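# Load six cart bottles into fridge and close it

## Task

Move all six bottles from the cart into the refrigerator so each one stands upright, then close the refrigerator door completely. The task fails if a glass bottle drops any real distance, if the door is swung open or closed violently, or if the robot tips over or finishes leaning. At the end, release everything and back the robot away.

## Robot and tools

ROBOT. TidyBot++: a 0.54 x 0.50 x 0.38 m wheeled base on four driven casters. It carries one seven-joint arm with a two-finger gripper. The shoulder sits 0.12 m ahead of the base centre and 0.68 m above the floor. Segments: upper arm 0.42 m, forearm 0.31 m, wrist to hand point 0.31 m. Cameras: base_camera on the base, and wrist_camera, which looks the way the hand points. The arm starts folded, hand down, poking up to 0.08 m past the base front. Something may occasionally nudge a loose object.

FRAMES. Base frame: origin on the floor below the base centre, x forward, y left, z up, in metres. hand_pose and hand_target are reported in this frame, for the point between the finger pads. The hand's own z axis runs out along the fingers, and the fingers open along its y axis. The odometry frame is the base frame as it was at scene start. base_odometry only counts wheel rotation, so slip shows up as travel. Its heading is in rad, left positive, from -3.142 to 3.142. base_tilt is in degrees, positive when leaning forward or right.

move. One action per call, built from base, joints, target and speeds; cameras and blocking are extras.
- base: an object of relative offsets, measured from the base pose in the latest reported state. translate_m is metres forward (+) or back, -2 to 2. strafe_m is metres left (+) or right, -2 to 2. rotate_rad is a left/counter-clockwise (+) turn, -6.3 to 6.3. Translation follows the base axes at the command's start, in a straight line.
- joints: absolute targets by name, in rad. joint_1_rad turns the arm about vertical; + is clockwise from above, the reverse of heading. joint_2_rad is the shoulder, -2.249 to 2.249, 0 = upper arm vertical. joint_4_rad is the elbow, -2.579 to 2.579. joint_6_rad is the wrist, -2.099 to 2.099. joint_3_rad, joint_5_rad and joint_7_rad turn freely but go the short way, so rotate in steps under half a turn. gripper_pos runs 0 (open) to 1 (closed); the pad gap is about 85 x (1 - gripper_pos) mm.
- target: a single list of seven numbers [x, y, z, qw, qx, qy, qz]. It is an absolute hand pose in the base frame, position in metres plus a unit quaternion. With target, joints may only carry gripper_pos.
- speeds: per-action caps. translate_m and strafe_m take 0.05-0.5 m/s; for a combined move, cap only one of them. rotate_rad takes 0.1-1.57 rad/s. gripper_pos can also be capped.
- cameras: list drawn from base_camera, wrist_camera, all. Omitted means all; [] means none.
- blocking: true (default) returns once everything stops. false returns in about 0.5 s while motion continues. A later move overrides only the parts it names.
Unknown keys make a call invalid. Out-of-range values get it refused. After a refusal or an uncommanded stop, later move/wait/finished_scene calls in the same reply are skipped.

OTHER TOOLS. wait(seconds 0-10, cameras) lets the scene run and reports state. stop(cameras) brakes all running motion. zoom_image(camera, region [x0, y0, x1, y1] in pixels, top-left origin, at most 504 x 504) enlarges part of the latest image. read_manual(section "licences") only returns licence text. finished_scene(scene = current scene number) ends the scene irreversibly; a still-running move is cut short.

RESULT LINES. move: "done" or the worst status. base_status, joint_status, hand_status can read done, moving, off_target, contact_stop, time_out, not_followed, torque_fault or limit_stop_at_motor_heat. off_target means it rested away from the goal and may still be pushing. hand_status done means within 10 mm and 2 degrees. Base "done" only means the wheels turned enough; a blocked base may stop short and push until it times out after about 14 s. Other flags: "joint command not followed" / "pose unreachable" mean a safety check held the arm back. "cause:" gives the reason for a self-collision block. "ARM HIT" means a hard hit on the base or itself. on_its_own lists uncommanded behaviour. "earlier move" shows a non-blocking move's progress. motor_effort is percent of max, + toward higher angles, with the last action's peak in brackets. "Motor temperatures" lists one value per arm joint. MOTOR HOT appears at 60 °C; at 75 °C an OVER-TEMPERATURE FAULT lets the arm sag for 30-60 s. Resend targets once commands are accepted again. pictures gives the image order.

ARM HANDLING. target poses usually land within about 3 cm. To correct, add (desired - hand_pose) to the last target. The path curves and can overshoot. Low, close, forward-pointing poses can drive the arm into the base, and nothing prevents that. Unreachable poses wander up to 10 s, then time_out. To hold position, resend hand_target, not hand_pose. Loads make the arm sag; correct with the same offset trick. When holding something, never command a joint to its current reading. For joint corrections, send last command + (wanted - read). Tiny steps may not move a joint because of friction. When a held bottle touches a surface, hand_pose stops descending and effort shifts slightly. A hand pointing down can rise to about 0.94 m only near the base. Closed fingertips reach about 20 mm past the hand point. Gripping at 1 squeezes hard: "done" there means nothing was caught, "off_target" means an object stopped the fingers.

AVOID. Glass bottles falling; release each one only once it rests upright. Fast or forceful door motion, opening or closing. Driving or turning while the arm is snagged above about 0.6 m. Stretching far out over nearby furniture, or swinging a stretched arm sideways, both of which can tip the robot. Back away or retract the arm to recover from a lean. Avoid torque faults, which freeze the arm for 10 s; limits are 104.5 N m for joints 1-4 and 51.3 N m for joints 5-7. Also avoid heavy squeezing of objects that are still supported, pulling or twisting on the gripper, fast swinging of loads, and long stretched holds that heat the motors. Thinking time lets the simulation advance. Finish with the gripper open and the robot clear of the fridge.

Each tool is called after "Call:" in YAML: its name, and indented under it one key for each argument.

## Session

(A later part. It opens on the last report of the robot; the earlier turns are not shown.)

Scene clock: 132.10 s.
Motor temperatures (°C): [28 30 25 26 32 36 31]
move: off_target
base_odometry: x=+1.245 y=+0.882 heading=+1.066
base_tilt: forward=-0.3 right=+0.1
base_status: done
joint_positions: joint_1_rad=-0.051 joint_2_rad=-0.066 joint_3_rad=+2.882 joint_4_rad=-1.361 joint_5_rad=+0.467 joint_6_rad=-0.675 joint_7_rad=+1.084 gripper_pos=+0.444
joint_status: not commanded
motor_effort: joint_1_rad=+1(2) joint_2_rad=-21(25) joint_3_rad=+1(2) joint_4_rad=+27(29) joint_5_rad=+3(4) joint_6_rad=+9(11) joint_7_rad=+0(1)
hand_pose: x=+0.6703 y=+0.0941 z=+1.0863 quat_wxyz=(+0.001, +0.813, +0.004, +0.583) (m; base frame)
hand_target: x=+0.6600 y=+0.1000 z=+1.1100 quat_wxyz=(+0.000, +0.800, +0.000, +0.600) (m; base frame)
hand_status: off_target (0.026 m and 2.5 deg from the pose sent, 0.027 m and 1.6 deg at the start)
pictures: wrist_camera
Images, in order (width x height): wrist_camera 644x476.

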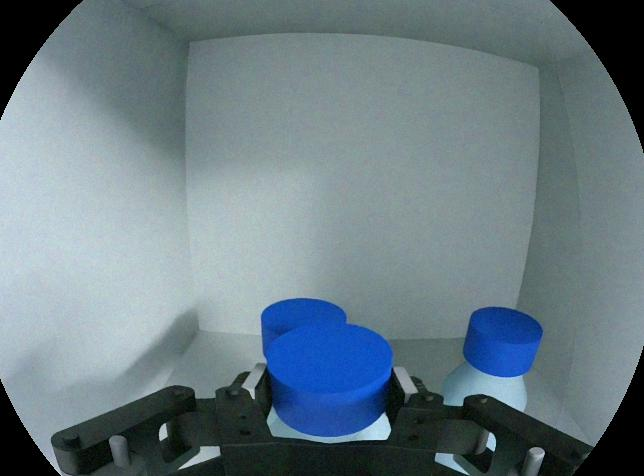

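Call:
move:
  target: [0.66,0.106,1.093,0,-0.803,0,-0.596]
  cameras: ["wrist_camera"]

Call:
move:
  target: [0.658,0.106,1.082,0,-0.805,0,-0.593]
  cameras: ["wrist_camera"]

Scene clock: 133.27 s.
Motor temperatures (°C): [28 30 25 26 32 36 31]
move: off_target
base_odometry: x=+1.245 y=+0.882 heading=+1.066
base_tilt: forward=-0.3 right=+0.1
base_status: not commanded
joint_positions: joint_1_rad=-0.051 joint_2_rad=-0.069 joint_3_rad=+2.863 joint_4_rad=-1.400 joint_5_rad=+0.510 joint_6_rad=-0.674 joint_7_rad=+1.029 gripper_pos=+0.444
joint_status: not commanded
motor_effort: joint_1_rad=+1(1) joint_2_rad=-21(22) joint_3_rad=+1(1) joint_4_rad=+27(28) joint_5_rad=+4(4) joint_6_rad=+9(10) joint_7_rad=+0(1)
hand_pose: x=+0.6680 y=+0.0967 z=+1.0687 quat_wxyz=(+0.005, +0.819, +0.000, +0.574) (m; base frame)
hand_target: x=+0.6600 y=+0.1060 z=+1.0930 quat_wxyz=(+0.000, +0.803, +0.000, +0.596) (m; base frame)
hand_status: off_target (0.027 m and 3.1 deg from the pose sent, 0.017 m and 2.0 deg at the start)
pictures: wrist_camera
Images, in order (width x height): wrist_camera 644x476.

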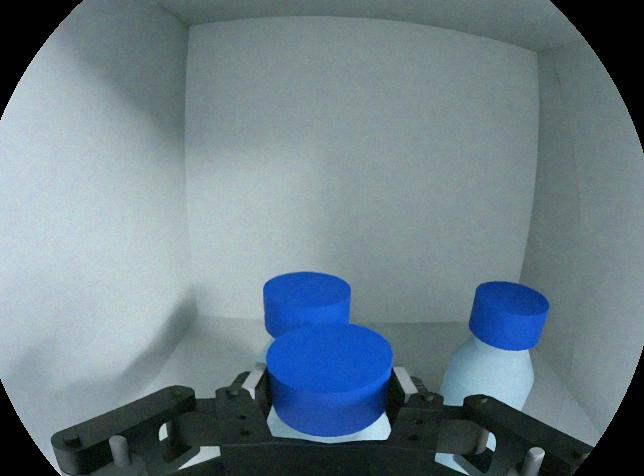

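Scene clock: 133.93 s.
Motor temperatures (°C): [28 30 25 26 32 36 31]
move: off_target
base_odometry: x=+1.245 y=+0.882 heading=+1.066
base_tilt: forward=-0.3 right=+0.1
base_status: not commanded
joint_positions: joint_1_rad=-0.041 joint_2_rad=-0.083 joint_3_rad=+2.852 joint_4_rad=-1.420 joint_5_rad=+0.518 joint_6_rad=-0.664 joint_7_rad=+1.016 gripper_pos=+0.444
joint_status: not commanded
motor_effort: joint_1_rad=+0(1) joint_2_rad=-18(21) joint_3_rad=+0(1) joint_4_rad=+25(27) joint_5_rad=+3(4) joint_6_rad=+7(9) joint_7_rad=+0(1)
hand_pose: x=+0.6628 y=+0.0973 z=+1.0684 quat_wxyz=(+0.005, +0.817, -0.001, +0.577) (m; base frame)
hand_target: x=+0.6580 y=+0.1060 z=+1.0820 quat_wxyz=(+0.000, +0.805, +0.000, +0.593) (m; base frame)
hand_status: off_target (0.017 m and 2.3 deg from the pose sent, 0.019 m and 2.7 deg at the start)
pictures: wrist_camera
Images, in order (width x height): wrist_camera 644x476.

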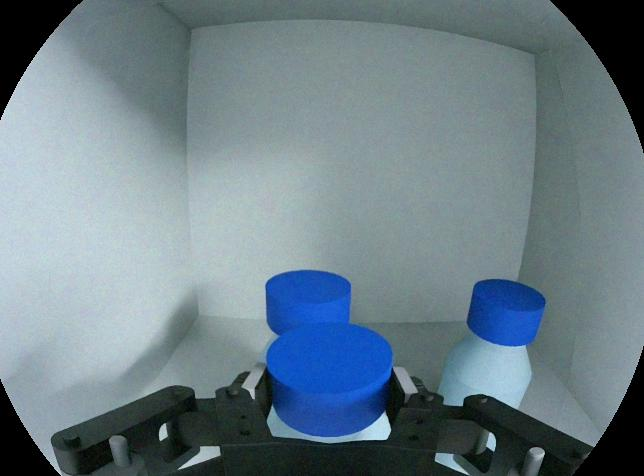

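Call:
move:
  target: [0.663,0.098,1.07,0,-0.8166,0,-0.5771]
  cameras: []

Call:
move:
  joints: {"gripper_pos":0.41}
  cameras: ["wrist_camera"]

Call:
move:
  joints: {"gripper_pos":0.27}
  cameras: ["wrist_camera"]

Call:
move:
  base: {"translate_m":-0.12}
  speeds: {"translate_m":0.1}
  cameras: ["wrist_camera"]

Scene clock: 135.20 s.
Motor temperatures (°C): [28 30 25 26 32 36 31]
move: done
base_odometry: x=+1.245 y=+0.882 heading=+1.066
base_tilt: forward=-0.3 right=+0.1
base_status: not commanded
joint_positions: joint_1_rad=-0.053 joint_2_rad=-0.083 joint_3_rad=+2.867 joint_4_rad=-1.420 joint_5_rad=+0.510 joint_6_rad=-0.664 joint_7_rad=+1.019 gripper_pos=+0.444
joint_status: not commanded
motor_effort: joint_1_rad=+1(1) joint_2_rad=-17(18) joint_3_rad=+1(1) joint_4_rad=+23(24) joint_5_rad=+2(4) joint_6_rad=+6(7) joint_7_rad=+0(1)
hand_pose: x=+0.6630 y=+0.0963 z=+1.0681 quat_wxyz=(+0.002, +0.817, -0.003, +0.576) (m; base frame)
hand_target: x=+0.6630 y=+0.0980 z=+1.0700 quat_wxyz=(+0.000, +0.817, +0.000, +0.577) (m; base frame)
hand_status: done (0.003 m and 0.4 deg from the pose sent, 0.002 m and 0.6 deg at the start)
pictures: none
No camera images: "cameras" was empty.

Scene clock: 135.87 s.
Motor temperatures (°C): [28 30 25 26 32 36 31]
move: done
base_odometry: x=+1.245 y=+0.882 heading=+1.066
base_tilt: forward=-0.3 right=+0.1
base_status: not commanded
joint_positions: joint_1_rad=-0.053 joint_2_rad=-0.083 joint_3_rad=+2.867 joint_4_rad=-1.420 joint_5_rad=+0.510 joint_6_rad=-0.664 joint_7_rad=+1.019 gripper_pos=+0.409
joint_status: all done
motor_effort: joint_1_rad=+0(1) joint_2_rad=-18(20) joint_3_rad=+1(1) joint_4_rad=+23(26) joint_5_rad=+2(4) joint_6_rad=+7(8) joint_7_rad=+1(1)
hand_pose: x=+0.6630 y=+0.0963 z=+1.0678 quat_wxyz=(+0.002, +0.817, -0.003, +0.576) (m; base frame)
hand_target: x=+0.6630 y=+0.0980 z=+1.0700 quat_wxyz=(+0.000, +0.817, +0.000, +0.577) (m; base frame)
hand_status: not commanded
pictures: wrist_camera
Images, in order (width x height): wrist_camera 644x476.

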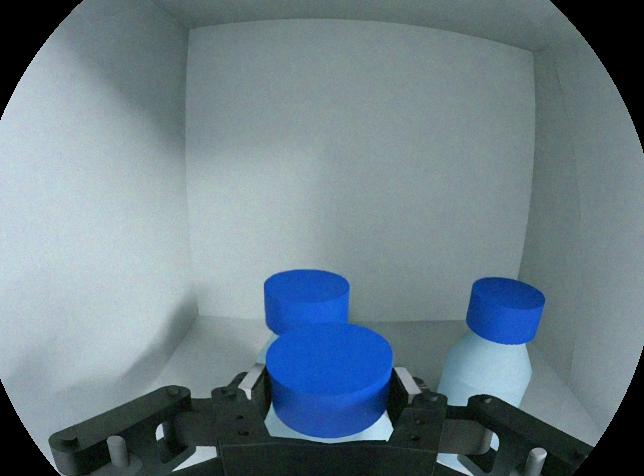

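Scene clock: 136.43 s.
Motor temperatures (°C): [28 30 25 26 32 36 31]
move: done
base_odometry: x=+1.245 y=+0.882 heading=+1.066
base_tilt: forward=-0.3 right=+0.1
base_status: not commanded
joint_positions: joint_1_rad=-0.053 joint_2_rad=-0.083 joint_3_rad=+2.867 joint_4_rad=-1.420 joint_5_rad=+0.510 joint_6_rad=-0.664 joint_7_rad=+1.019 gripper_pos=+0.270
joint_status: all done
motor_effort: joint_1_rad=-1(1) joint_2_rad=-18(18) joint_3_rad=+0(1) joint_4_rad=+23(24) joint_5_rad=+2(3) joint_6_rad=+7(7) joint_7_rad=+0(1)
hand_pose: x=+0.6630 y=+0.0963 z=+1.0678 quat_wxyz=(+0.002, +0.817, -0.003, +0.576) (m; base frame)
hand_target: x=+0.6630 y=+0.0980 z=+1.0700 quat_wxyz=(+0.000, +0.817, +0.000, +0.577) (m; base frame)
hand_status: not commanded
pictures: wrist_camera
Images, in order (width x height): wrist_camera 644x476.

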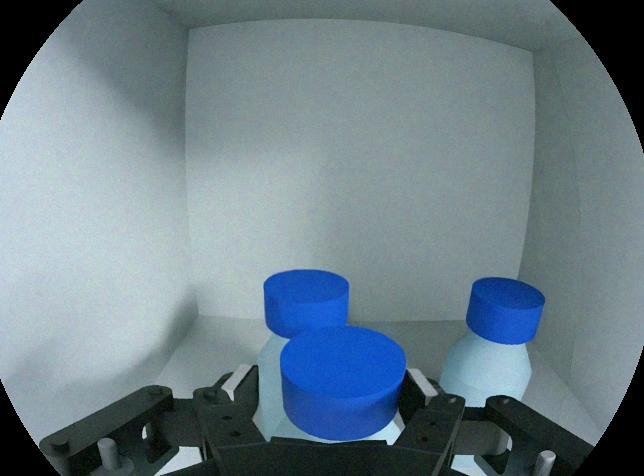

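Scene clock: 138.13 s.
Motor temperatures (°C): [28 30 25 26 32 36 31]
move: done
base_odometry: x=+1.187 y=+0.776 heading=+1.066
base_tilt: forward=-0.3 right=+0.1
base_status: done
joint_positions: joint_1_rad=-0.054 joint_2_rad=-0.091 joint_3_rad=+2.869 joint_4_rad=-1.420 joint_5_rad=+0.510 joint_6_rad=-0.664 joint_7_rad=+1.019 gripper_pos=+0.270
joint_status: not commanded
motor_effort: joint_1_rad=+1(3) joint_2_rad=-16(21) joint_3_rad=+1(3) joint_4_rad=+23(23) joint_5_rad=+3(3) joint_6_rad=+6(7) joint_7_rad=+0(1)
hand_pose: x=+0.6600 y=+0.0958 z=+1.0721 quat_wxyz=(+0.002, +0.815, -0.003, +0.579) (m; base frame)
hand_target: x=+0.6630 y=+0.0980 z=+1.0700 quat_wxyz=(+0.000, +0.817, +0.000, +0.577) (m; base frame)
hand_status: not commanded
pictures: wrist_camera
Images, in order (width x height): wrist_camera 644x476.

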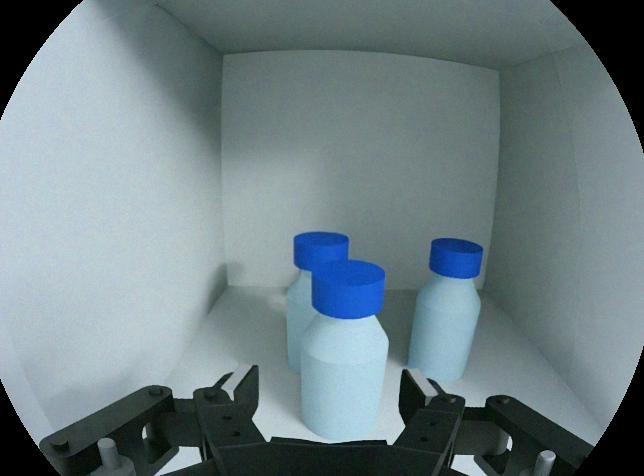

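Call:
move:
  base: {"translate_m":-0.6}
  speeds: {"translate_m":0.35}
  cameras: []

Call:
move:
  base: {"translate_m":-1.045,"strafe_m":0.07,"rotate_rad":-1.266}
  speeds: {"translate_m":0.4,"rotate_rad":0.9}
  joints: {"joint_1_rad":0,"joint_2_rad":-0.013,"joint_3_rad":3.141,"joint_4_rad":-1.83,"joint_5_rad":-0.036,"joint_6_rad":-0.06,"joint_7_rad":1.55,"gripper_pos":0.22}
  cameras: ["wrist_camera","base_camera"]

Scene clock: 142.53 s.
Motor temperatures (°C): [28 30 25 26 32 36 31]
move: done
base_odometry: x=+0.897 y=+0.251 heading=+1.067
base_tilt: forward=-0.3 right=+0.1
base_status: done
joint_positions: joint_1_rad=-0.054 joint_2_rad=-0.093 joint_3_rad=+2.869 joint_4_rad=-1.420 joint_5_rad=+0.510 joint_6_rad=-0.664 joint_7_rad=+1.019 gripper_pos=+0.270
joint_status: not commanded
motor_effort: joint_1_rad=+0(1) joint_2_rad=-15(20) joint_3_rad=+1(2) joint_4_rad=+23(24) joint_5_rad=+3(3) joint_6_rad=+6(7) joint_7_rad=+1(1)
hand_pose: x=+0.6594 y=+0.0958 z=+1.0730 quat_wxyz=(+0.002, +0.815, -0.003, +0.580) (m; base frame)
hand_target: x=+0.6630 y=+0.0980 z=+1.0700 quat_wxyz=(+0.000, +0.817, +0.000, +0.577) (m; base frame)
hand_status: not commanded
pictures: none
No camera images: "cameras" was empty.

Scene clock: 146.20 s.
Motor temperatures (°C): [28 30 25 26 32 36 31]
move: done
base_odometry: x=+0.331 y=-0.630 heading=-0.201
base_tilt: forward=-0.3 right=+0.1
base_status: done
joint_positions: joint_1_rad=-0.001 joint_2_rad=-0.021 joint_3_rad=+3.133 joint_4_rad=-1.820 joint_5_rad=+0.007 joint_6_rad=-0.096 joint_7_rad=+1.501 gripper_pos=+0.220
joint_status: all done
motor_effort: joint_1_rad=+1(3) joint_2_rad=-20(24) joint_3_rad=+0(3) joint_4_rad=+23(25) joint_5_rad=+0(4) joint_6_rad=+7(8) joint_7_rad=+1(1)
hand_pose: x=+0.7114 y=+0.0069 z=+0.9324 quat_wxyz=(-0.021, +0.812, -0.021, +0.583) (m; base frame)
hand_target: x=+0.7152 y=+0.0024 z=+0.9321 quat_wxyz=(-0.018, +0.806, -0.022, +0.591) (m; base frame)
hand_status: not commanded
pictures: base_camera, wrist_camera
Images, in order (width x height): base_camera 644x364, wrist_camera 644x476.

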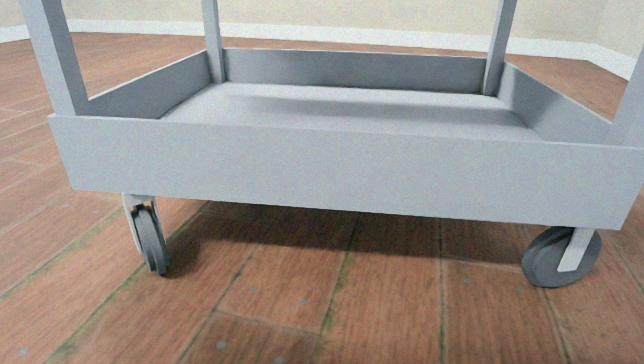

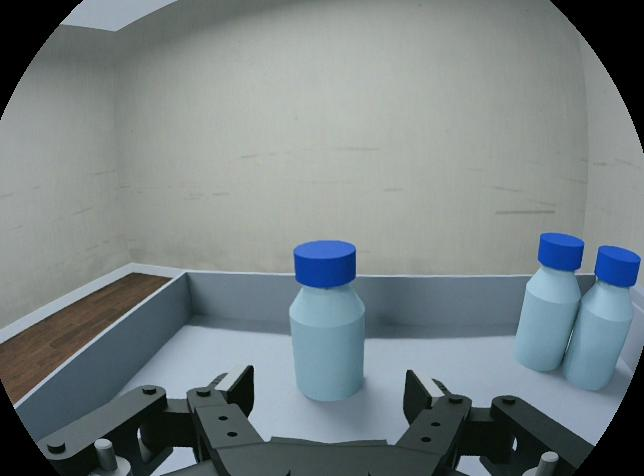

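Call:
move:
  base: {"translate_m":0.14,"strafe_m":0.002}
  speeds: {"translate_m":0.15}
  cameras: ["wrist_camera"]

Scene clock: 148.53 s.
Motor temperatures (°C): [28 30 25 26 32 36 31]
move: done
base_odometry: x=+0.469 y=-0.657 heading=-0.201
base_tilt: forward=-0.3 right=+0.1
base_status: done
joint_positions: joint_1_rad=-0.001 joint_2_rad=-0.019 joint_3_rad=+3.133 joint_4_rad=-1.821 joint_5_rad=+0.007 joint_6_rad=-0.094 joint_7_rad=+1.502 gripper_pos=+0.220
joint_status: not commanded
motor_effort: joint_1_rad=+1(2) joint_2_rad=-20(22) joint_3_rad=+0(1) joint_4_rad=+23(24) joint_5_rad=+0(1) joint_6_rad=+7(8) joint_7_rad=+0(1)
hand_pose: x=+0.7118 y=+0.0069 z=+0.9310 quat_wxyz=(-0.021, +0.812, -0.021, +0.583) (m; base frame)
hand_target: x=+0.7152 y=+0.0024 z=+0.9321 quat_wxyz=(-0.018, +0.806, -0.022, +0.591) (m; base frame)
hand_status: not commanded
pictures: wrist_camera
Images, in order (width x height): wrist_camera 644x476.

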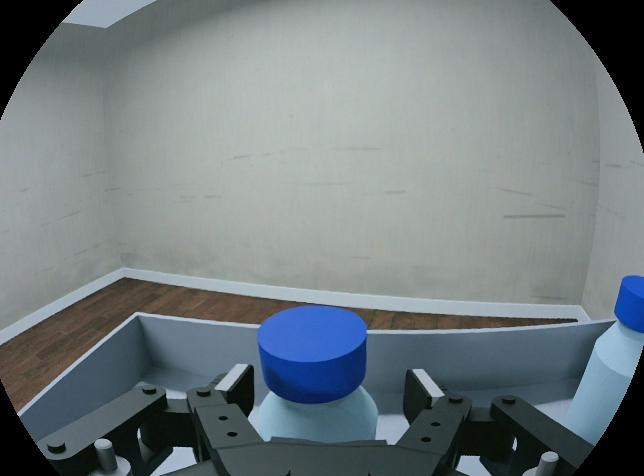

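Call:
move:
  base: {"translate_m":0.024,"strafe_m":0.006}
  speeds: {"translate_m":0.1}
  cameras: ["wrist_camera"]

Call:
move:
  joints: {"gripper_pos":0.5}
  cameras: ["wrist_camera"]

Call:
move:
  joints: {"gripper_pos":0.65}
  cameras: []

Call:
move:
  target: [0.695,0,1.0,0,-0.802,0,-0.597]
  cameras: []

Call:
move:
  target: [0.67,0,1.085,0,-0.795,0,-0.606]
  cameras: ["wrist_camera"]

Scene clock: 149.97 s.
Motor temperatures (°C): [28 30 25 26 32 36 31]
move: done
base_odometry: x=+0.494 y=-0.656 heading=-0.201
base_tilt: forward=-0.3 right=+0.1
base_status: done
joint_positions: joint_1_rad=-0.001 joint_2_rad=-0.016 joint_3_rad=+3.133 joint_4_rad=-1.823 joint_5_rad=+0.007 joint_6_rad=-0.093 joint_7_rad=+1.502 gripper_pos=+0.220
joint_status: not commanded
motor_effort: joint_1_rad=+1(2) joint_2_rad=-21(23) joint_3_rad=+0(1) joint_4_rad=+23(24) joint_5_rad=+0(1) joint_6_rad=+7(8) joint_7_rad=+0(1)
hand_pose: x=+0.7125 y=+0.0069 z=+0.9284 quat_wxyz=(-0.021, +0.813, -0.022, +0.581) (m; base frame)
hand_target: x=+0.7152 y=+0.0024 z=+0.9321 quat_wxyz=(-0.018, +0.806, -0.022, +0.591) (m; base frame)
hand_status: not commanded
pictures: wrist_camera
Images, in order (width x height): wrist_camera 644x476.

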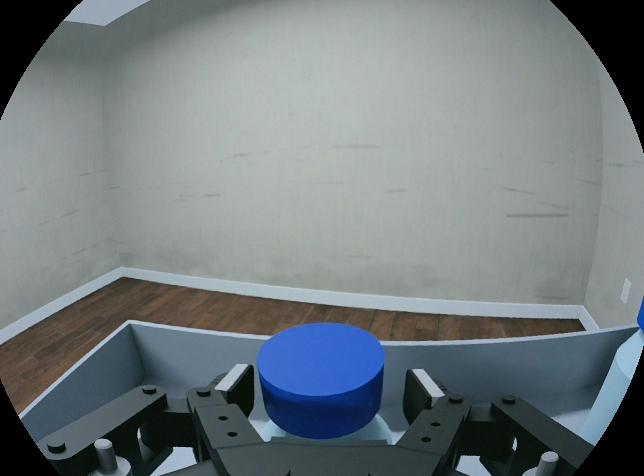

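Scene clock: 150.63 s.
Motor temperatures (°C): [28 30 25 26 32 36 31]
move: off_target
base_odometry: x=+0.494 y=-0.656 heading=-0.201
base_tilt: forward=-0.3 right=+0.1
base_status: not commanded
joint_positions: joint_1_rad=-0.001 joint_2_rad=-0.017 joint_3_rad=+3.133 joint_4_rad=-1.823 joint_5_rad=+0.007 joint_6_rad=-0.091 joint_7_rad=+1.502 gripper_pos=+0.446
joint_status: gripper_pos off_target (ended at +0.446, target +0.500)
motor_effort: joint_1_rad=+1(3) joint_2_rad=-19(21) joint_3_rad=+1(3) joint_4_rad=+23(23) joint_5_rad=+0(1) joint_6_rad=+8(8) joint_7_rad=+0(1)
hand_pose: x=+0.7124 y=+0.0071 z=+0.9293 quat_wxyz=(-0.021, +0.812, -0.021, +0.582) (m; base frame)
hand_target: x=+0.7152 y=+0.0024 z=+0.9321 quat_wxyz=(-0.018, +0.806, -0.022, +0.591) (m; base frame)
hand_status: not commanded
pictures: wrist_camera
Images, in order (width x height): wrist_camera 644x476.

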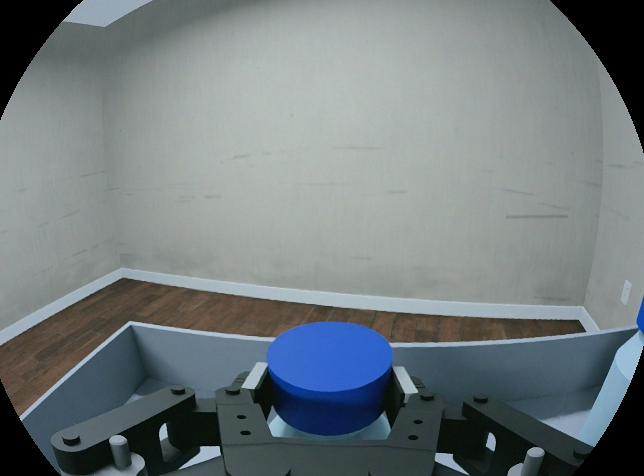

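Scene clock: 151.20 s.
Motor temperatures (°C): [28 30 25 26 32 36 31]
move: off_target
base_odometry: x=+0.494 y=-0.656 heading=-0.201
base_tilt: forward=-0.3 right=+0.1
base_status: not commanded
joint_positions: joint_1_rad=-0.001 joint_2_rad=-0.017 joint_3_rad=+3.133 joint_4_rad=-1.823 joint_5_rad=+0.007 joint_6_rad=-0.091 joint_7_rad=+1.502 gripper_pos=+0.446
joint_status: gripper_pos off_target (ended at +0.446, target +0.650)
motor_effort: joint_1_rad=+2(2) joint_2_rad=-18(20) joint_3_rad=+2(2) joint_4_rad=+23(23) joint_5_rad=+0(1) joint_6_rad=+8(8) joint_7_rad=+0(1)
hand_pose: x=+0.7124 y=+0.0071 z=+0.9293 quat_wxyz=(-0.021, +0.812, -0.021, +0.582) (m; base frame)
hand_target: x=+0.7152 y=+0.0024 z=+0.9321 quat_wxyz=(-0.018, +0.806, -0.022, +0.591) (m; base frame)
hand_status: not commanded
pictures: none
No camera images: "cameras" was empty.

Scene clock: 152.33 s.
Motor temperatures (°C): [28 30 25 26 32 36 31]
move: off_target
base_odometry: x=+0.494 y=-0.656 heading=-0.201
base_tilt: forward=-0.3 right=+0.1
base_status: not commanded
joint_positions: joint_1_rad=-0.003 joint_2_rad=-0.060 joint_3_rad=+3.144 joint_4_rad=-1.744 joint_5_rad=+0.007 joint_6_rad=-0.235 joint_7_rad=+1.531 gripper_pos=+0.446
joint_status: not commanded
motor_effort: joint_1_rad=+1(2) joint_2_rad=-24(27) joint_3_rad=+1(2) joint_4_rad=+29(30) joint_5_rad=+0(1) joint_6_rad=+11(12) joint_7_rad=+0(1)
hand_pose: x=+0.6988 y=+0.0011 z=+0.9598 quat_wxyz=(-0.009, +0.819, -0.014, +0.574) (m; base frame)
hand_target: x=+0.6950 y=+0.0000 z=+1.0000 quat_wxyz=(+0.000, +0.802, +0.000, +0.597) (m; base frame)
hand_status: off_target (0.040 m and 3.8 deg from the pose sent, 0.073 m and 4.0 deg at the start)
pictures: none
No camera images: "cameras" was empty.

Scene clock: 153.87 s.
Motor temperatures (°C): [28 31 25 26 32 36 31]
move: off_target
base_odometry: x=+0.494 y=-0.656 heading=-0.201
base_tilt: forward=-0.3 right=+0.1
base_status: not commanded
joint_positions: joint_1_rad=-0.003 joint_2_rad=-0.115 joint_3_rad=+3.144 joint_4_rad=-1.528 joint_5_rad=+0.007 joint_6_rad=-0.461 joint_7_rad=+1.531 gripper_pos=+0.446
joint_status: not commanded
motor_effort: joint_1_rad=+1(1) joint_2_rad=-22(26) joint_3_rad=+0(1) joint_4_rad=+29(31) joint_5_rad=-1(1) joint_6_rad=+11(13) joint_7_rad=+0(1)
hand_pose: x=+0.6784 y=+0.0006 z=+1.0559 quat_wxyz=(-0.009, +0.806, -0.015, +0.592) (m; base frame)
hand_target: x=+0.6700 y=+0.0000 z=+1.0850 quat_wxyz=(+0.000, +0.795, +0.000, +0.606) (m; base frame)
hand_status: off_target (0.030 m and 2.8 deg from the pose sent, 0.128 m and 5.0 deg at the start)
pictures: wrist_camera
Images, in order (width x height): wrist_camera 644x476.

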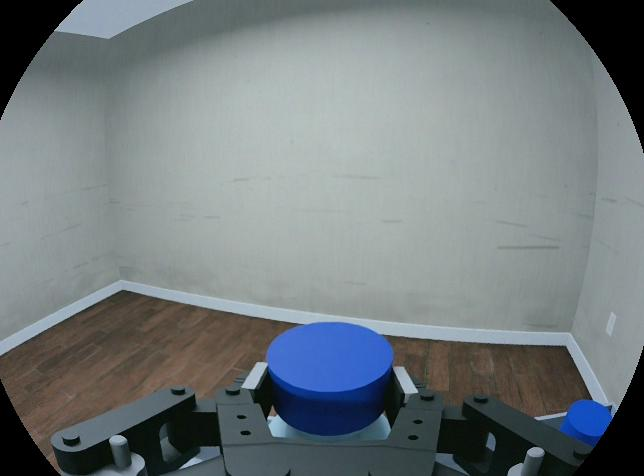

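Call:
move:
  base: {"translate_m":-0.3}
  speeds: {"translate_m":0.35}
  target: [0.66,0,1.12,0,-0.79,0,-0.613]
  cameras: []

Call:
move:
  base: {"translate_m":0.609,"strafe_m":1.249,"rotate_rad":1.267}
  speeds: {"translate_m":0.45,"rotate_rad":0.6}
  target: [0.66,-0.01,1.14,0,-0.793,0,-0.609]
  cameras: ["wrist_camera","base_camera"]

Scene clock: 156.80 s.
Motor temperatures (°C): [28 31 25 26 32 36 31]
move: off_target
base_odometry: x=+0.199 y=-0.596 heading=-0.201
base_tilt: forward=-0.3 right=+0.1
base_status: done
joint_positions: joint_1_rad=-0.005 joint_2_rad=-0.124 joint_3_rad=+3.145 joint_4_rad=-1.437 joint_5_rad=+0.007 joint_6_rad=-0.550 joint_7_rad=+1.531 gripper_pos=+0.446
joint_status: not commanded
motor_effort: joint_1_rad=+0(2) joint_2_rad=-23(26) joint_3_rad=+0(3) joint_4_rad=+29(31) joint_5_rad=+0(1) joint_6_rad=+12(13) joint_7_rad=+0(1)
hand_pose: x=+0.6689 y=+0.0008 z=+1.0900 quat_wxyz=(-0.010, +0.802, -0.015, +0.597) (m; base frame)
hand_target: x=+0.6600 y=+0.0000 z=+1.1200 quat_wxyz=(+0.000, +0.790, +0.000, +0.613) (m; base frame)
hand_status: off_target (0.031 m and 3.1 deg from the pose sent, 0.067 m and 3.6 deg at the start)
pictures: none
No camera images: "cameras" was empty.

Scene clock: 161.17 s.
Motor temperatures (°C): [28 31 25 26 32 36 31]
move: off_target
base_odometry: x=+1.046 y=+0.507 heading=+1.067
base_tilt: forward=-0.3 right=+0.1
base_status: done
joint_positions: joint_1_rad=-0.021 joint_2_rad=-0.097 joint_3_rad=+3.192 joint_4_rad=-1.343 joint_5_rad=-0.014 joint_6_rad=-0.633 joint_7_rad=+1.576 gripper_pos=+0.446
joint_status: not commanded
motor_effort: joint_1_rad=+1(4) joint_2_rad=-22(26) joint_3_rad=+0(5) joint_4_rad=+29(30) joint_5_rad=+0(2) joint_6_rad=+12(13) joint_7_rad=+0(1)
hand_pose: x=+0.6734 y=-0.0144 z=+1.1066 quat_wxyz=(+0.001, +0.807, -0.013, +0.590) (m; base frame)
hand_target: x=+0.6600 y=-0.0100 z=+1.1400 quat_wxyz=(+0.000, +0.793, +0.000, +0.609) (m; base frame)
hand_status: off_target (0.036 m and 3.1 deg from the pose sent, 0.052 m and 2.7 deg at the start)
pictures: base_camera, wrist_camera
Images, in order (width x height): base_camera 644x364, wrist_camera 644x476.

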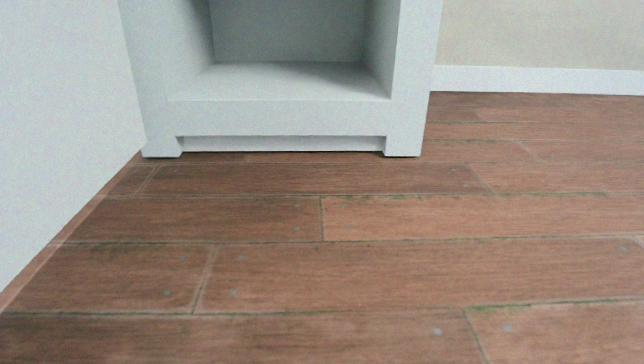

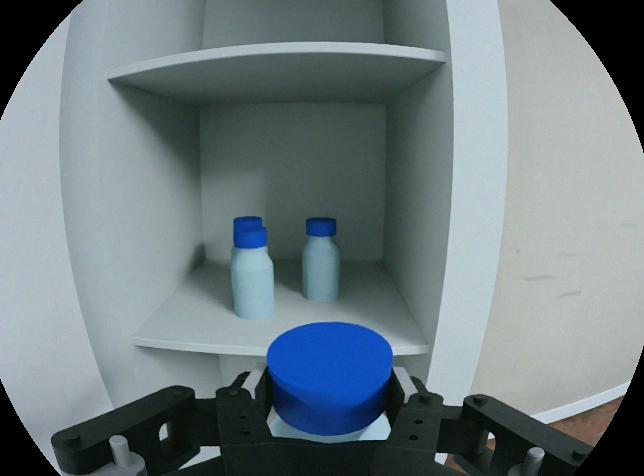

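Call:
move:
  base: {"translate_m":0.28}
  speeds: {"translate_m":0.25}
  target: [0.66,-0.016,1.14,0,-0.793,0,-0.609]
  cameras: ["wrist_camera","base_camera"]

Scene clock: 163.70 s.
Motor temperatures (°C): [28 31 25 27 32 36 31]
move: off_target
base_odometry: x=+1.181 y=+0.752 heading=+1.067
base_tilt: forward=-0.3 right=+0.1
base_status: done
joint_positions: joint_1_rad=-0.021 joint_2_rad=-0.098 joint_3_rad=+3.203 joint_4_rad=-1.342 joint_5_rad=-0.042 joint_6_rad=-0.636 joint_7_rad=+1.610 gripper_pos=+0.446
joint_status: not commanded
motor_effort: joint_1_rad=+0(2) joint_2_rad=-22(26) joint_3_rad=+0(2) joint_4_rad=+29(29) joint_5_rad=-1(1) joint_6_rad=+12(13) joint_7_rad=+0(1)
hand_pose: x=+0.6726 y=-0.0154 z=+1.1068 quat_wxyz=(+0.001, +0.807, -0.008, +0.590) (m; base frame)
hand_target: x=+0.6600 y=-0.0160 z=+1.1400 quat_wxyz=(+0.000, +0.793, +0.000, +0.609) (m; base frame)
hand_status: off_target (0.036 m and 2.9 deg from the pose sent, 0.036 m and 3.1 deg at the start)
pictures: base_camera, wrist_camera
Images, in order (width x height): base_camera 644x364, wrist_camera 644x476.

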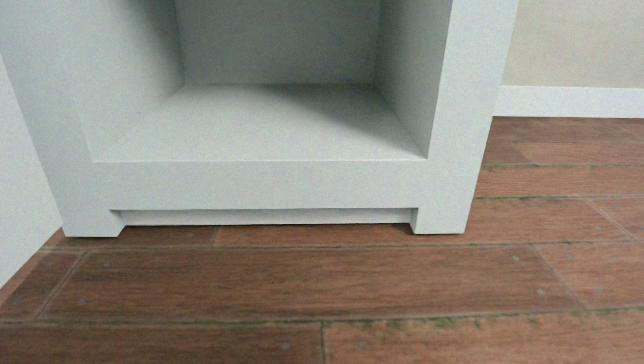

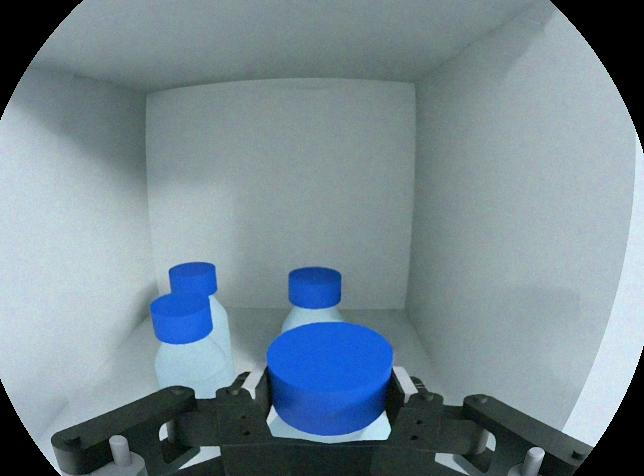

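Call:
move:
  base: {"translate_m":0.13}
  speeds: {"translate_m":0.12}
  target: [0.66,-0.016,1.11,0,-0.8,0,-0.6]
  cameras: ["wrist_camera"]

Scene clock: 168.63 s.
Motor temperatures (°C): [28 31 25 27 32 36 31]
move: off_target
base_odometry: x=+1.245 y=+0.866 heading=+1.066
base_tilt: forward=-0.3 right=+0.1
base_status: done
joint_positions: joint_1_rad=-0.021 joint_2_rad=-0.112 joint_3_rad=+3.203 joint_4_rad=-1.417 joint_5_rad=-0.042 joint_6_rad=-0.633 joint_7_rad=+1.611 gripper_pos=+0.446
joint_status: not commanded
motor_effort: joint_1_rad=+0(2) joint_2_rad=-21(25) joint_3_rad=+0(2) joint_4_rad=+29(30) joint_5_rad=+0(1) joint_6_rad=+12(12) joint_7_rad=+0(1)
hand_pose: x=+0.6665 y=-0.0153 z=+1.0706 quat_wxyz=(+0.000, +0.824, -0.009, +0.566) (m; base frame)
hand_target: x=+0.6600 y=-0.0160 z=+1.1100 quat_wxyz=(+0.000, +0.800, +0.000, +0.600) (m; base frame)
hand_status: off_target (0.040 m and 4.9 deg from the pose sent, 0.013 m and 1.7 deg at the start)
pictures: wrist_camera
Images, in order (width x height): wrist_camera 644x476.

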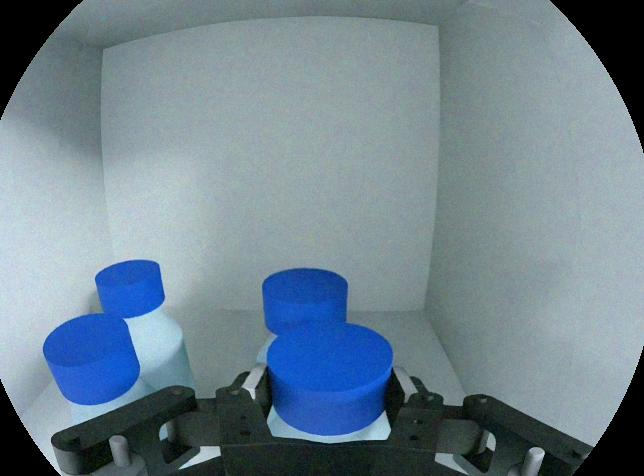

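Call:
move:
  target: [0.658,-0.016,1.098,0,-0.8045,0,-0.594]
  cameras: []

Call:
move:
  target: [0.657,-0.016,1.088,0,-0.8055,0,-0.5926]
  cameras: ["wrist_camera"]

Scene clock: 169.87 s.
Motor temperatures (°C): [28 31 25 27 32 36 31]
move: off_target
base_odometry: x=+1.245 y=+0.866 heading=+1.066
base_tilt: forward=-0.3 right=+0.1
base_status: not commanded
joint_positions: joint_1_rad=-0.021 joint_2_rad=-0.121 joint_3_rad=+3.203 joint_4_rad=-1.432 joint_5_rad=-0.042 joint_6_rad=-0.628 joint_7_rad=+1.611 gripper_pos=+0.446
joint_status: not commanded
motor_effort: joint_1_rad=+0(1) joint_2_rad=-19(23) joint_3_rad=+0(1) joint_4_rad=+27(29) joint_5_rad=+0(1) joint_6_rad=+10(12) joint_7_rad=+0(1)
hand_pose: x=+0.6630 y=-0.0154 z=+1.0683 quat_wxyz=(+0.000, +0.824, -0.009, +0.566) (m; base frame)
hand_target: x=+0.6580 y=-0.0160 z=+1.0980 quat_wxyz=(+0.000, +0.804, +0.000, +0.594) (m; base frame)
hand_status: off_target (0.030 m and 4.1 deg from the pose sent, 0.029 m and 4.1 deg at the start)
pictures: none
No camera images: "cameras" was empty.

Scene clock: 170.53 s.
Motor temperatures (°C): [28 31 25 27 32 36 31]
move: off_target
base_odometry: x=+1.245 y=+0.866 heading=+1.066
base_tilt: forward=-0.3 right=+0.1
base_status: not commanded
joint_positions: joint_1_rad=-0.022 joint_2_rad=-0.135 joint_3_rad=+3.203 joint_4_rad=-1.458 joint_5_rad=-0.042 joint_6_rad=-0.604 joint_7_rad=+1.611 gripper_pos=+0.446
joint_status: not commanded
motor_effort: joint_1_rad=+1(1) joint_2_rad=-19(19) joint_3_rad=+0(1) joint_4_rad=+25(27) joint_5_rad=+0(1) joint_6_rad=+8(10) joint_7_rad=+0(1)
hand_pose: x=+0.6596 y=-0.0156 z=+1.0674 quat_wxyz=(+0.000, +0.821, -0.009, +0.571) (m; base frame)
hand_target: x=+0.6570 y=-0.0160 z=+1.0880 quat_wxyz=(+0.000, +0.805, +0.000, +0.593) (m; base frame)
hand_status: off_target (0.021 m and 3.3 deg from the pose sent, 0.021 m and 3.9 deg at the start)
pictures: wrist_camera
Images, in order (width x height): wrist_camera 644x476.

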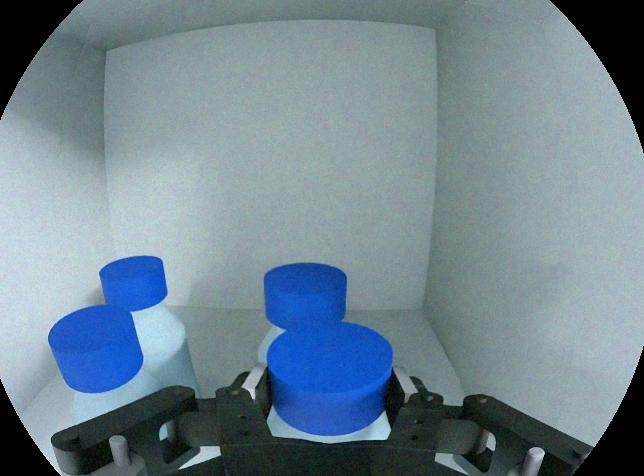

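On the shelf. Settle and release.

Call:
move:
  target: [0.659,-0.0155,1.0695,0,-0.8166,0,-0.5771]
  cameras: []

Call:
move:
  joints: {"gripper_pos":0.41}
  cameras: []

Call:
move:
  joints: {"gripper_pos":0.27}
  cameras: ["wrist_camera"]

Scene clock: 171.40 s.
Motor temperatures (°C): [28 31 25 27 32 36 31]
move: done
base_odometry: x=+1.245 y=+0.866 heading=+1.066
base_tilt: forward=-0.3 right=+0.1
base_status: not commanded
joint_positions: joint_1_rad=-0.022 joint_2_rad=-0.135 joint_3_rad=+3.203 joint_4_rad=-1.459 joint_5_rad=-0.042 joint_6_rad=-0.604 joint_7_rad=+1.611 gripper_pos=+0.446
joint_status: not commanded
motor_effort: joint_1_rad=+1(1) joint_2_rad=-17(18) joint_3_rad=+0(1) joint_4_rad=+23(25) joint_5_rad=+0(1) joint_6_rad=+6(8) joint_7_rad=+0(1)
hand_pose: x=+0.6592 y=-0.0156 z=+1.0671 quat_wxyz=(+0.000, +0.821, -0.009, +0.571) (m; base frame)
hand_target: x=+0.6590 y=-0.0155 z=+1.0695 quat_wxyz=(+0.000, +0.817, +0.000, +0.577) (m; base frame)
hand_status: done (0.002 m and 1.4 deg from the pose sent, 0.002 m and 1.4 deg at the start)
pictures: none
No camera images: "cameras" was empty.

Scene clock: 172.07 s.
Motor temperatures (°C): [28 31 25 27 32 36 31]
move: done
base_odometry: x=+1.245 y=+0.866 heading=+1.066
base_tilt: forward=-0.3 right=+0.1
base_status: not commanded
joint_positions: joint_1_rad=-0.022 joint_2_rad=-0.136 joint_3_rad=+3.203 joint_4_rad=-1.460 joint_5_rad=-0.042 joint_6_rad=-0.604 joint_7_rad=+1.611 gripper_pos=+0.409
joint_status: all done
motor_effort: joint_1_rad=+0(1) joint_2_rad=-16(17) joint_3_rad=-1(1) joint_4_rad=+23(23) joint_5_rad=+0(1) joint_6_rad=+6(8) joint_7_rad=+0(1)
hand_pose: x=+0.6592 y=-0.0156 z=+1.0668 quat_wxyz=(+0.000, +0.821, -0.009, +0.570) (m; base frame)
hand_target: x=+0.6590 y=-0.0155 z=+1.0695 quat_wxyz=(+0.000, +0.817, +0.000, +0.577) (m; base frame)
hand_status: not commanded
pictures: none
No camera images: "cameras" was empty.

Scene clock: 172.63 s.
Motor temperatures (°C): [28 31 25 27 32 36 31]
move: done
base_odometry: x=+1.245 y=+0.866 heading=+1.066
base_tilt: forward=-0.3 right=+0.1
base_status: not commanded
joint_positions: joint_1_rad=-0.022 joint_2_rad=-0.136 joint_3_rad=+3.203 joint_4_rad=-1.462 joint_5_rad=-0.042 joint_6_rad=-0.604 joint_7_rad=+1.611 gripper_pos=+0.270
joint_status: all done
motor_effort: joint_1_rad=+0(1) joint_2_rad=-15(16) joint_3_rad=+0(1) joint_4_rad=+23(24) joint_5_rad=-1(1) joint_6_rad=+7(8) joint_7_rad=+1(1)
hand_pose: x=+0.6589 y=-0.0158 z=+1.0658 quat_wxyz=(+0.000, +0.822, -0.009, +0.570) (m; base frame)
hand_target: x=+0.6590 y=-0.0155 z=+1.0695 quat_wxyz=(+0.000, +0.817, +0.000, +0.577) (m; base frame)
hand_status: not commanded
pictures: wrist_camera
Images, in order (width x height): wrist_camera 644x476.

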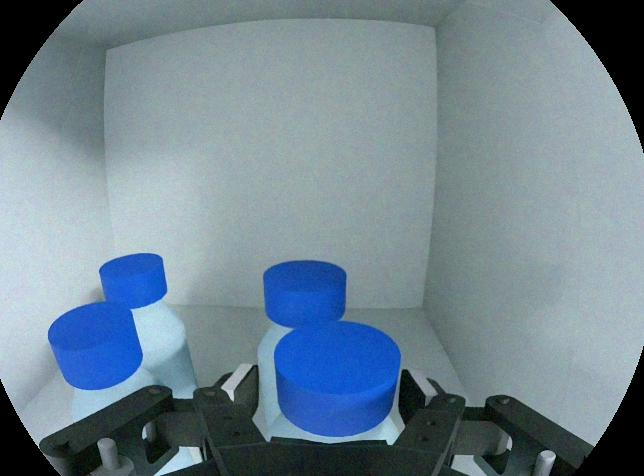

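Call:
move:
  joints: {"gripper_pos":0.22}
  cameras: []

Call:
move:
  base: {"translate_m":-0.12}
  speeds: {"translate_m":0.1}
  cameras: ["wrist_camera"]

Call:
move:
  base: {"translate_m":-0.6}
  speeds: {"translate_m":0.35}
  cameras: ["wrist_camera"]

Scene clock: 173.63 s.
Motor temperatures (°C): [28 31 25 27 32 36 31]
move: done
base_odometry: x=+1.245 y=+0.866 heading=+1.066
base_tilt: forward=-0.3 right=+0.1
base_status: not commanded
joint_positions: joint_1_rad=-0.022 joint_2_rad=-0.136 joint_3_rad=+3.203 joint_4_rad=-1.462 joint_5_rad=-0.042 joint_6_rad=-0.604 joint_7_rad=+1.611 gripper_pos=+0.220
joint_status: all done
motor_effort: joint_1_rad=+0(1) joint_2_rad=-15(17) joint_3_rad=+0(0) joint_4_rad=+23(23) joint_5_rad=+0(1) joint_6_rad=+8(8) joint_7_rad=+0(0)
hand_pose: x=+0.6589 y=-0.0158 z=+1.0658 quat_wxyz=(+0.000, +0.822, -0.009, +0.570) (m; base frame)
hand_target: x=+0.6590 y=-0.0155 z=+1.0695 quat_wxyz=(+0.000, +0.817, +0.000, +0.577) (m; base frame)
hand_status: not commanded
pictures: none
No camera images: "cameras" was empty.

Scene clock: 175.33 s.
Motor temperatures (°C): [28 31 25 27 32 36 31]
move: done
base_odometry: x=+1.187 y=+0.761 heading=+1.067
base_tilt: forward=-0.3 right=+0.1
base_status: done
joint_positions: joint_1_rad=-0.022 joint_2_rad=-0.148 joint_3_rad=+3.203 joint_4_rad=-1.463 joint_5_rad=-0.042 joint_6_rad=-0.604 joint_7_rad=+1.611 gripper_pos=+0.220
joint_status: not commanded
motor_effort: joint_1_rad=+1(1) joint_2_rad=-15(20) joint_3_rad=+0(1) joint_4_rad=+23(24) joint_5_rad=+0(1) joint_6_rad=+7(8) joint_7_rad=+1(1)
hand_pose: x=+0.6543 y=-0.0159 z=+1.0716 quat_wxyz=(+0.000, +0.819, -0.009, +0.574) (m; base frame)
hand_target: x=+0.6590 y=-0.0155 z=+1.0695 quat_wxyz=(+0.000, +0.817, +0.000, +0.577) (m; base frame)
hand_status: not commanded
pictures: wrist_camera
Images, in order (width x height): wrist_camera 644x476.

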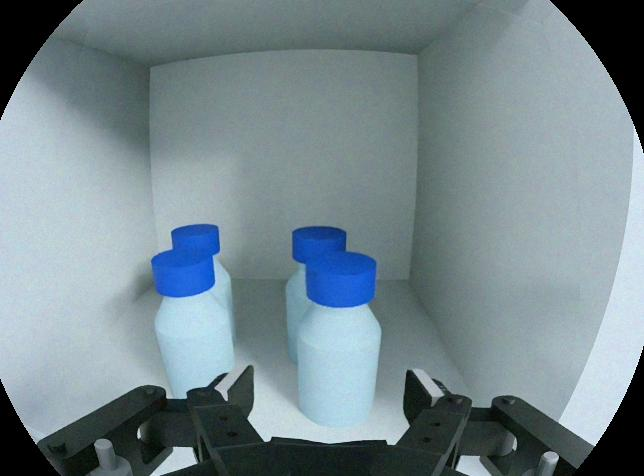

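Scene clock: 178.13 s.
Motor temperatures (°C): [28 31 25 27 32 36 31]
move: done
base_odometry: x=+0.897 y=+0.235 heading=+1.067
base_tilt: forward=-0.3 right=+0.1
base_status: done
joint_positions: joint_1_rad=-0.022 joint_2_rad=-0.150 joint_3_rad=+3.203 joint_4_rad=-1.463 joint_5_rad=-0.042 joint_6_rad=-0.604 joint_7_rad=+1.611 gripper_pos=+0.220
joint_status: not commanded
motor_effort: joint_1_rad=+0(2) joint_2_rad=-15(19) joint_3_rad=+0(1) joint_4_rad=+23(24) joint_5_rad=+0(1) joint_6_rad=+8(8) joint_7_rad=+0(1)
hand_pose: x=+0.6534 y=-0.0159 z=+1.0723 quat_wxyz=(+0.000, +0.818, -0.009, +0.575) (m; base frame)
hand_target: x=+0.6590 y=-0.0155 z=+1.0695 quat_wxyz=(+0.000, +0.817, +0.000, +0.577) (m; base frame)
hand_status: not commanded
pictures: wrist_camera
Images, in order (width x height): wrist_camera 644x476.

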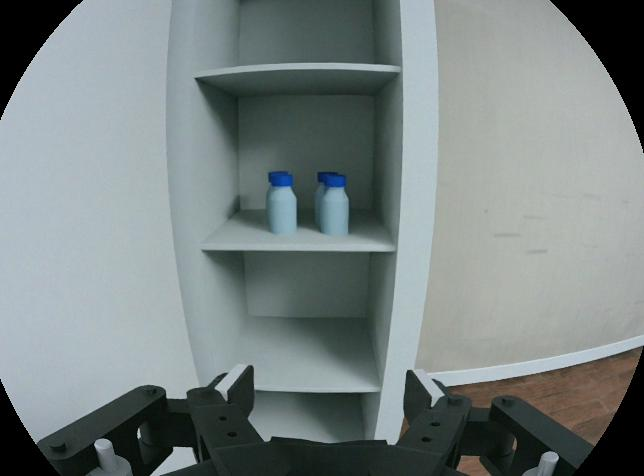

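Call:
move:
  base: {"translate_m":-1.209,"strafe_m":-0.053,"rotate_rad":-1.267}
  speeds: {"translate_m":0.42,"rotate_rad":0.85}
  joints: {"joint_1_rad":0,"joint_2_rad":-0.013,"joint_3_rad":3.141,"joint_4_rad":-1.83,"joint_5_rad":-0.036,"joint_6_rad":-0.06,"joint_7_rad":1.54,"gripper_pos":0.22}
  cameras: ["wrist_camera"]

Scene clock: 183.50 s.
Motor temperatures (°C): [28 31 25 27 32 36 31]
move: done
base_odometry: x=+0.360 y=-0.849 heading=-0.201
base_tilt: forward=-0.3 right=+0.1
base_status: done
joint_positions: joint_1_rad=-0.002 joint_2_rad=-0.022 joint_3_rad=+3.157 joint_4_rad=-1.821 joint_5_rad=-0.042 joint_6_rad=-0.096 joint_7_rad=+1.586 gripper_pos=+0.220
joint_status: all done
motor_effort: joint_1_rad=+0(3) joint_2_rad=-20(23) joint_3_rad=+0(4) joint_4_rad=+23(25) joint_5_rad=+0(2) joint_6_rad=+8(9) joint_7_rad=+0(2)
hand_pose: x=+0.7112 y=-0.0054 z=+0.9318 quat_wxyz=(-0.005, +0.812, -0.015, +0.583) (m; base frame)
hand_target: x=+0.7152 y=+0.0024 z=+0.9321 quat_wxyz=(-0.021, +0.806, -0.026, +0.591) (m; base frame)
hand_status: not commanded
pictures: wrist_camera
Images, in order (width x height): wrist_camera 644x476.

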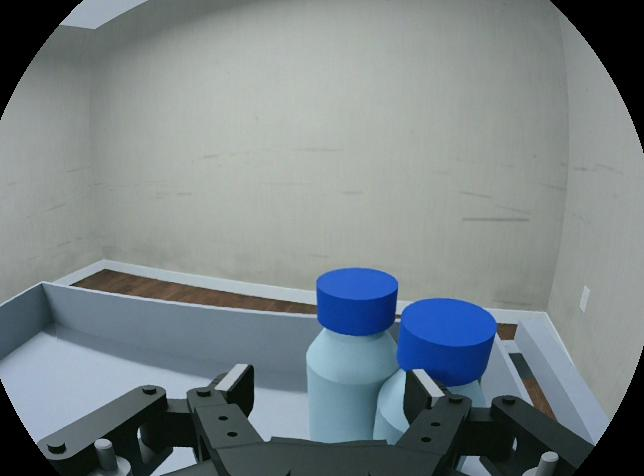

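Call:
move:
  base: {"translate_m":-0.03,"strafe_m":-0.295}
  speeds: {"translate_m":0.3}
  joints: {"joint_1_rad":-0.35}

Scene clock: 188.07 s.
Motor temperatures (°C): [28 31 25 27 32 36 31]
move: done
base_odometry: x=+0.271 y=-1.133 heading=-0.202
base_tilt: forward=-0.3 right=+0.1
base_status: done
joint_positions: joint_1_rad=-0.337 joint_2_rad=-0.022 joint_3_rad=+3.154 joint_4_rad=-1.821 joint_5_rad=-0.042 joint_6_rad=-0.095 joint_7_rad=+1.586 gripper_pos=+0.220
joint_status: all done
motor_effort: joint_1_rad=+0(2) joint_2_rad=-20(21) joint_3_rad=+1(2) joint_4_rad=+23(23) joint_5_rad=+0(1) joint_6_rad=+7(8) joint_7_rad=+0(1)
hand_pose: x=+0.6796 y=+0.1909 z=+0.9321 quat_wxyz=(-0.103, +0.803, +0.122, +0.575) (m; base frame)
hand_target: x=+0.6783 y=+0.2067 z=+0.9321 quat_wxyz=(-0.123, +0.798, +0.115, +0.578) (m; base frame)
hand_status: not commanded
pictures: base_camera, wrist_camera
Images, in order (width x height): base_camera 644x364, wrist_camera 644x476.

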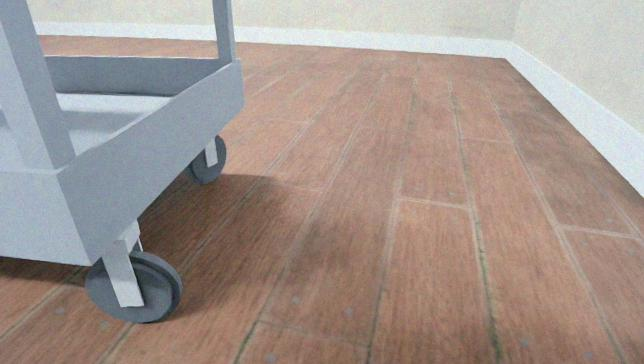

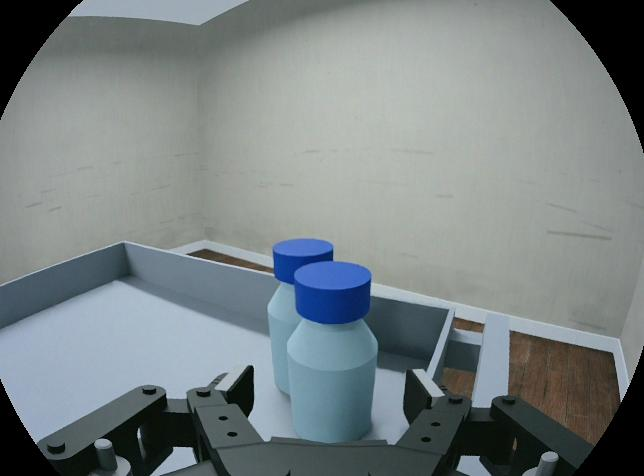

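Call:
move:
  base: {"translate_m":0.069,"strafe_m":0.021}
  speeds: {"translate_m":0.15}
  cameras: ["wrist_camera"]

Scene clock: 189.77 s.
Motor temperatures (°C): [28 31 25 27 32 36 31]
move: done
base_odometry: x=+0.343 y=-1.126 heading=-0.202
base_tilt: forward=-0.3 right=+0.1
base_status: done
joint_positions: joint_1_rad=-0.337 joint_2_rad=-0.020 joint_3_rad=+3.154 joint_4_rad=-1.822 joint_5_rad=-0.042 joint_6_rad=-0.094 joint_7_rad=+1.586 gripper_pos=+0.220
joint_status: not commanded
motor_effort: joint_1_rad=+1(1) joint_2_rad=-21(23) joint_3_rad=+1(1) joint_4_rad=+23(24) joint_5_rad=+0(1) joint_6_rad=+8(8) joint_7_rad=+0(1)
hand_pose: x=+0.6801 y=+0.1913 z=+0.9307 quat_wxyz=(-0.103, +0.803, +0.122, +0.574) (m; base frame)
hand_target: x=+0.6783 y=+0.2067 z=+0.9321 quat_wxyz=(-0.123, +0.798, +0.115, +0.578) (m; base frame)
hand_status: not commanded
pictures: wrist_camera
Images, in order (width x height): wrist_camera 644x476.

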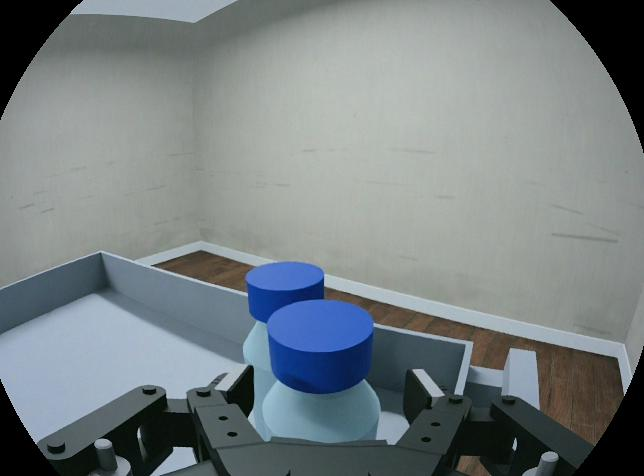

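Call:
move:
  base: {"translate_m":0.021,"strafe_m":0.012}
  speeds: {"translate_m":0.1}
  cameras: ["wrist_camera"]

Scene clock: 190.80 s.
Motor temperatures (°C): [28 31 25 27 32 36 31]
move: done
base_odometry: x=+0.367 y=-1.119 heading=-0.202
base_tilt: forward=-0.3 right=+0.1
base_status: done
joint_positions: joint_1_rad=-0.338 joint_2_rad=-0.016 joint_3_rad=+3.154 joint_4_rad=-1.824 joint_5_rad=-0.042 joint_6_rad=-0.092 joint_7_rad=+1.586 gripper_pos=+0.220
joint_status: not commanded
motor_effort: joint_1_rad=+0(2) joint_2_rad=-19(23) joint_3_rad=+0(2) joint_4_rad=+23(24) joint_5_rad=+0(1) joint_6_rad=+7(8) joint_7_rad=+0(1)
hand_pose: x=+0.6808 y=+0.1919 z=+0.9280 quat_wxyz=(-0.103, +0.804, +0.122, +0.572) (m; base frame)
hand_target: x=+0.6783 y=+0.2067 z=+0.9321 quat_wxyz=(-0.123, +0.798, +0.115, +0.578) (m; base frame)
hand_status: not commanded
pictures: wrist_camera
Images, in order (width x height): wrist_camera 644x476.

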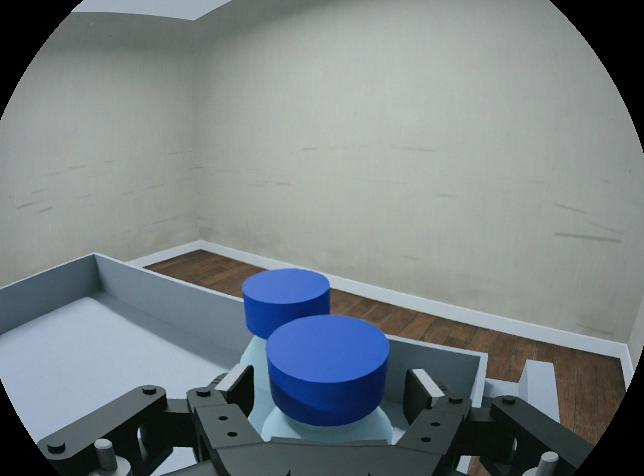

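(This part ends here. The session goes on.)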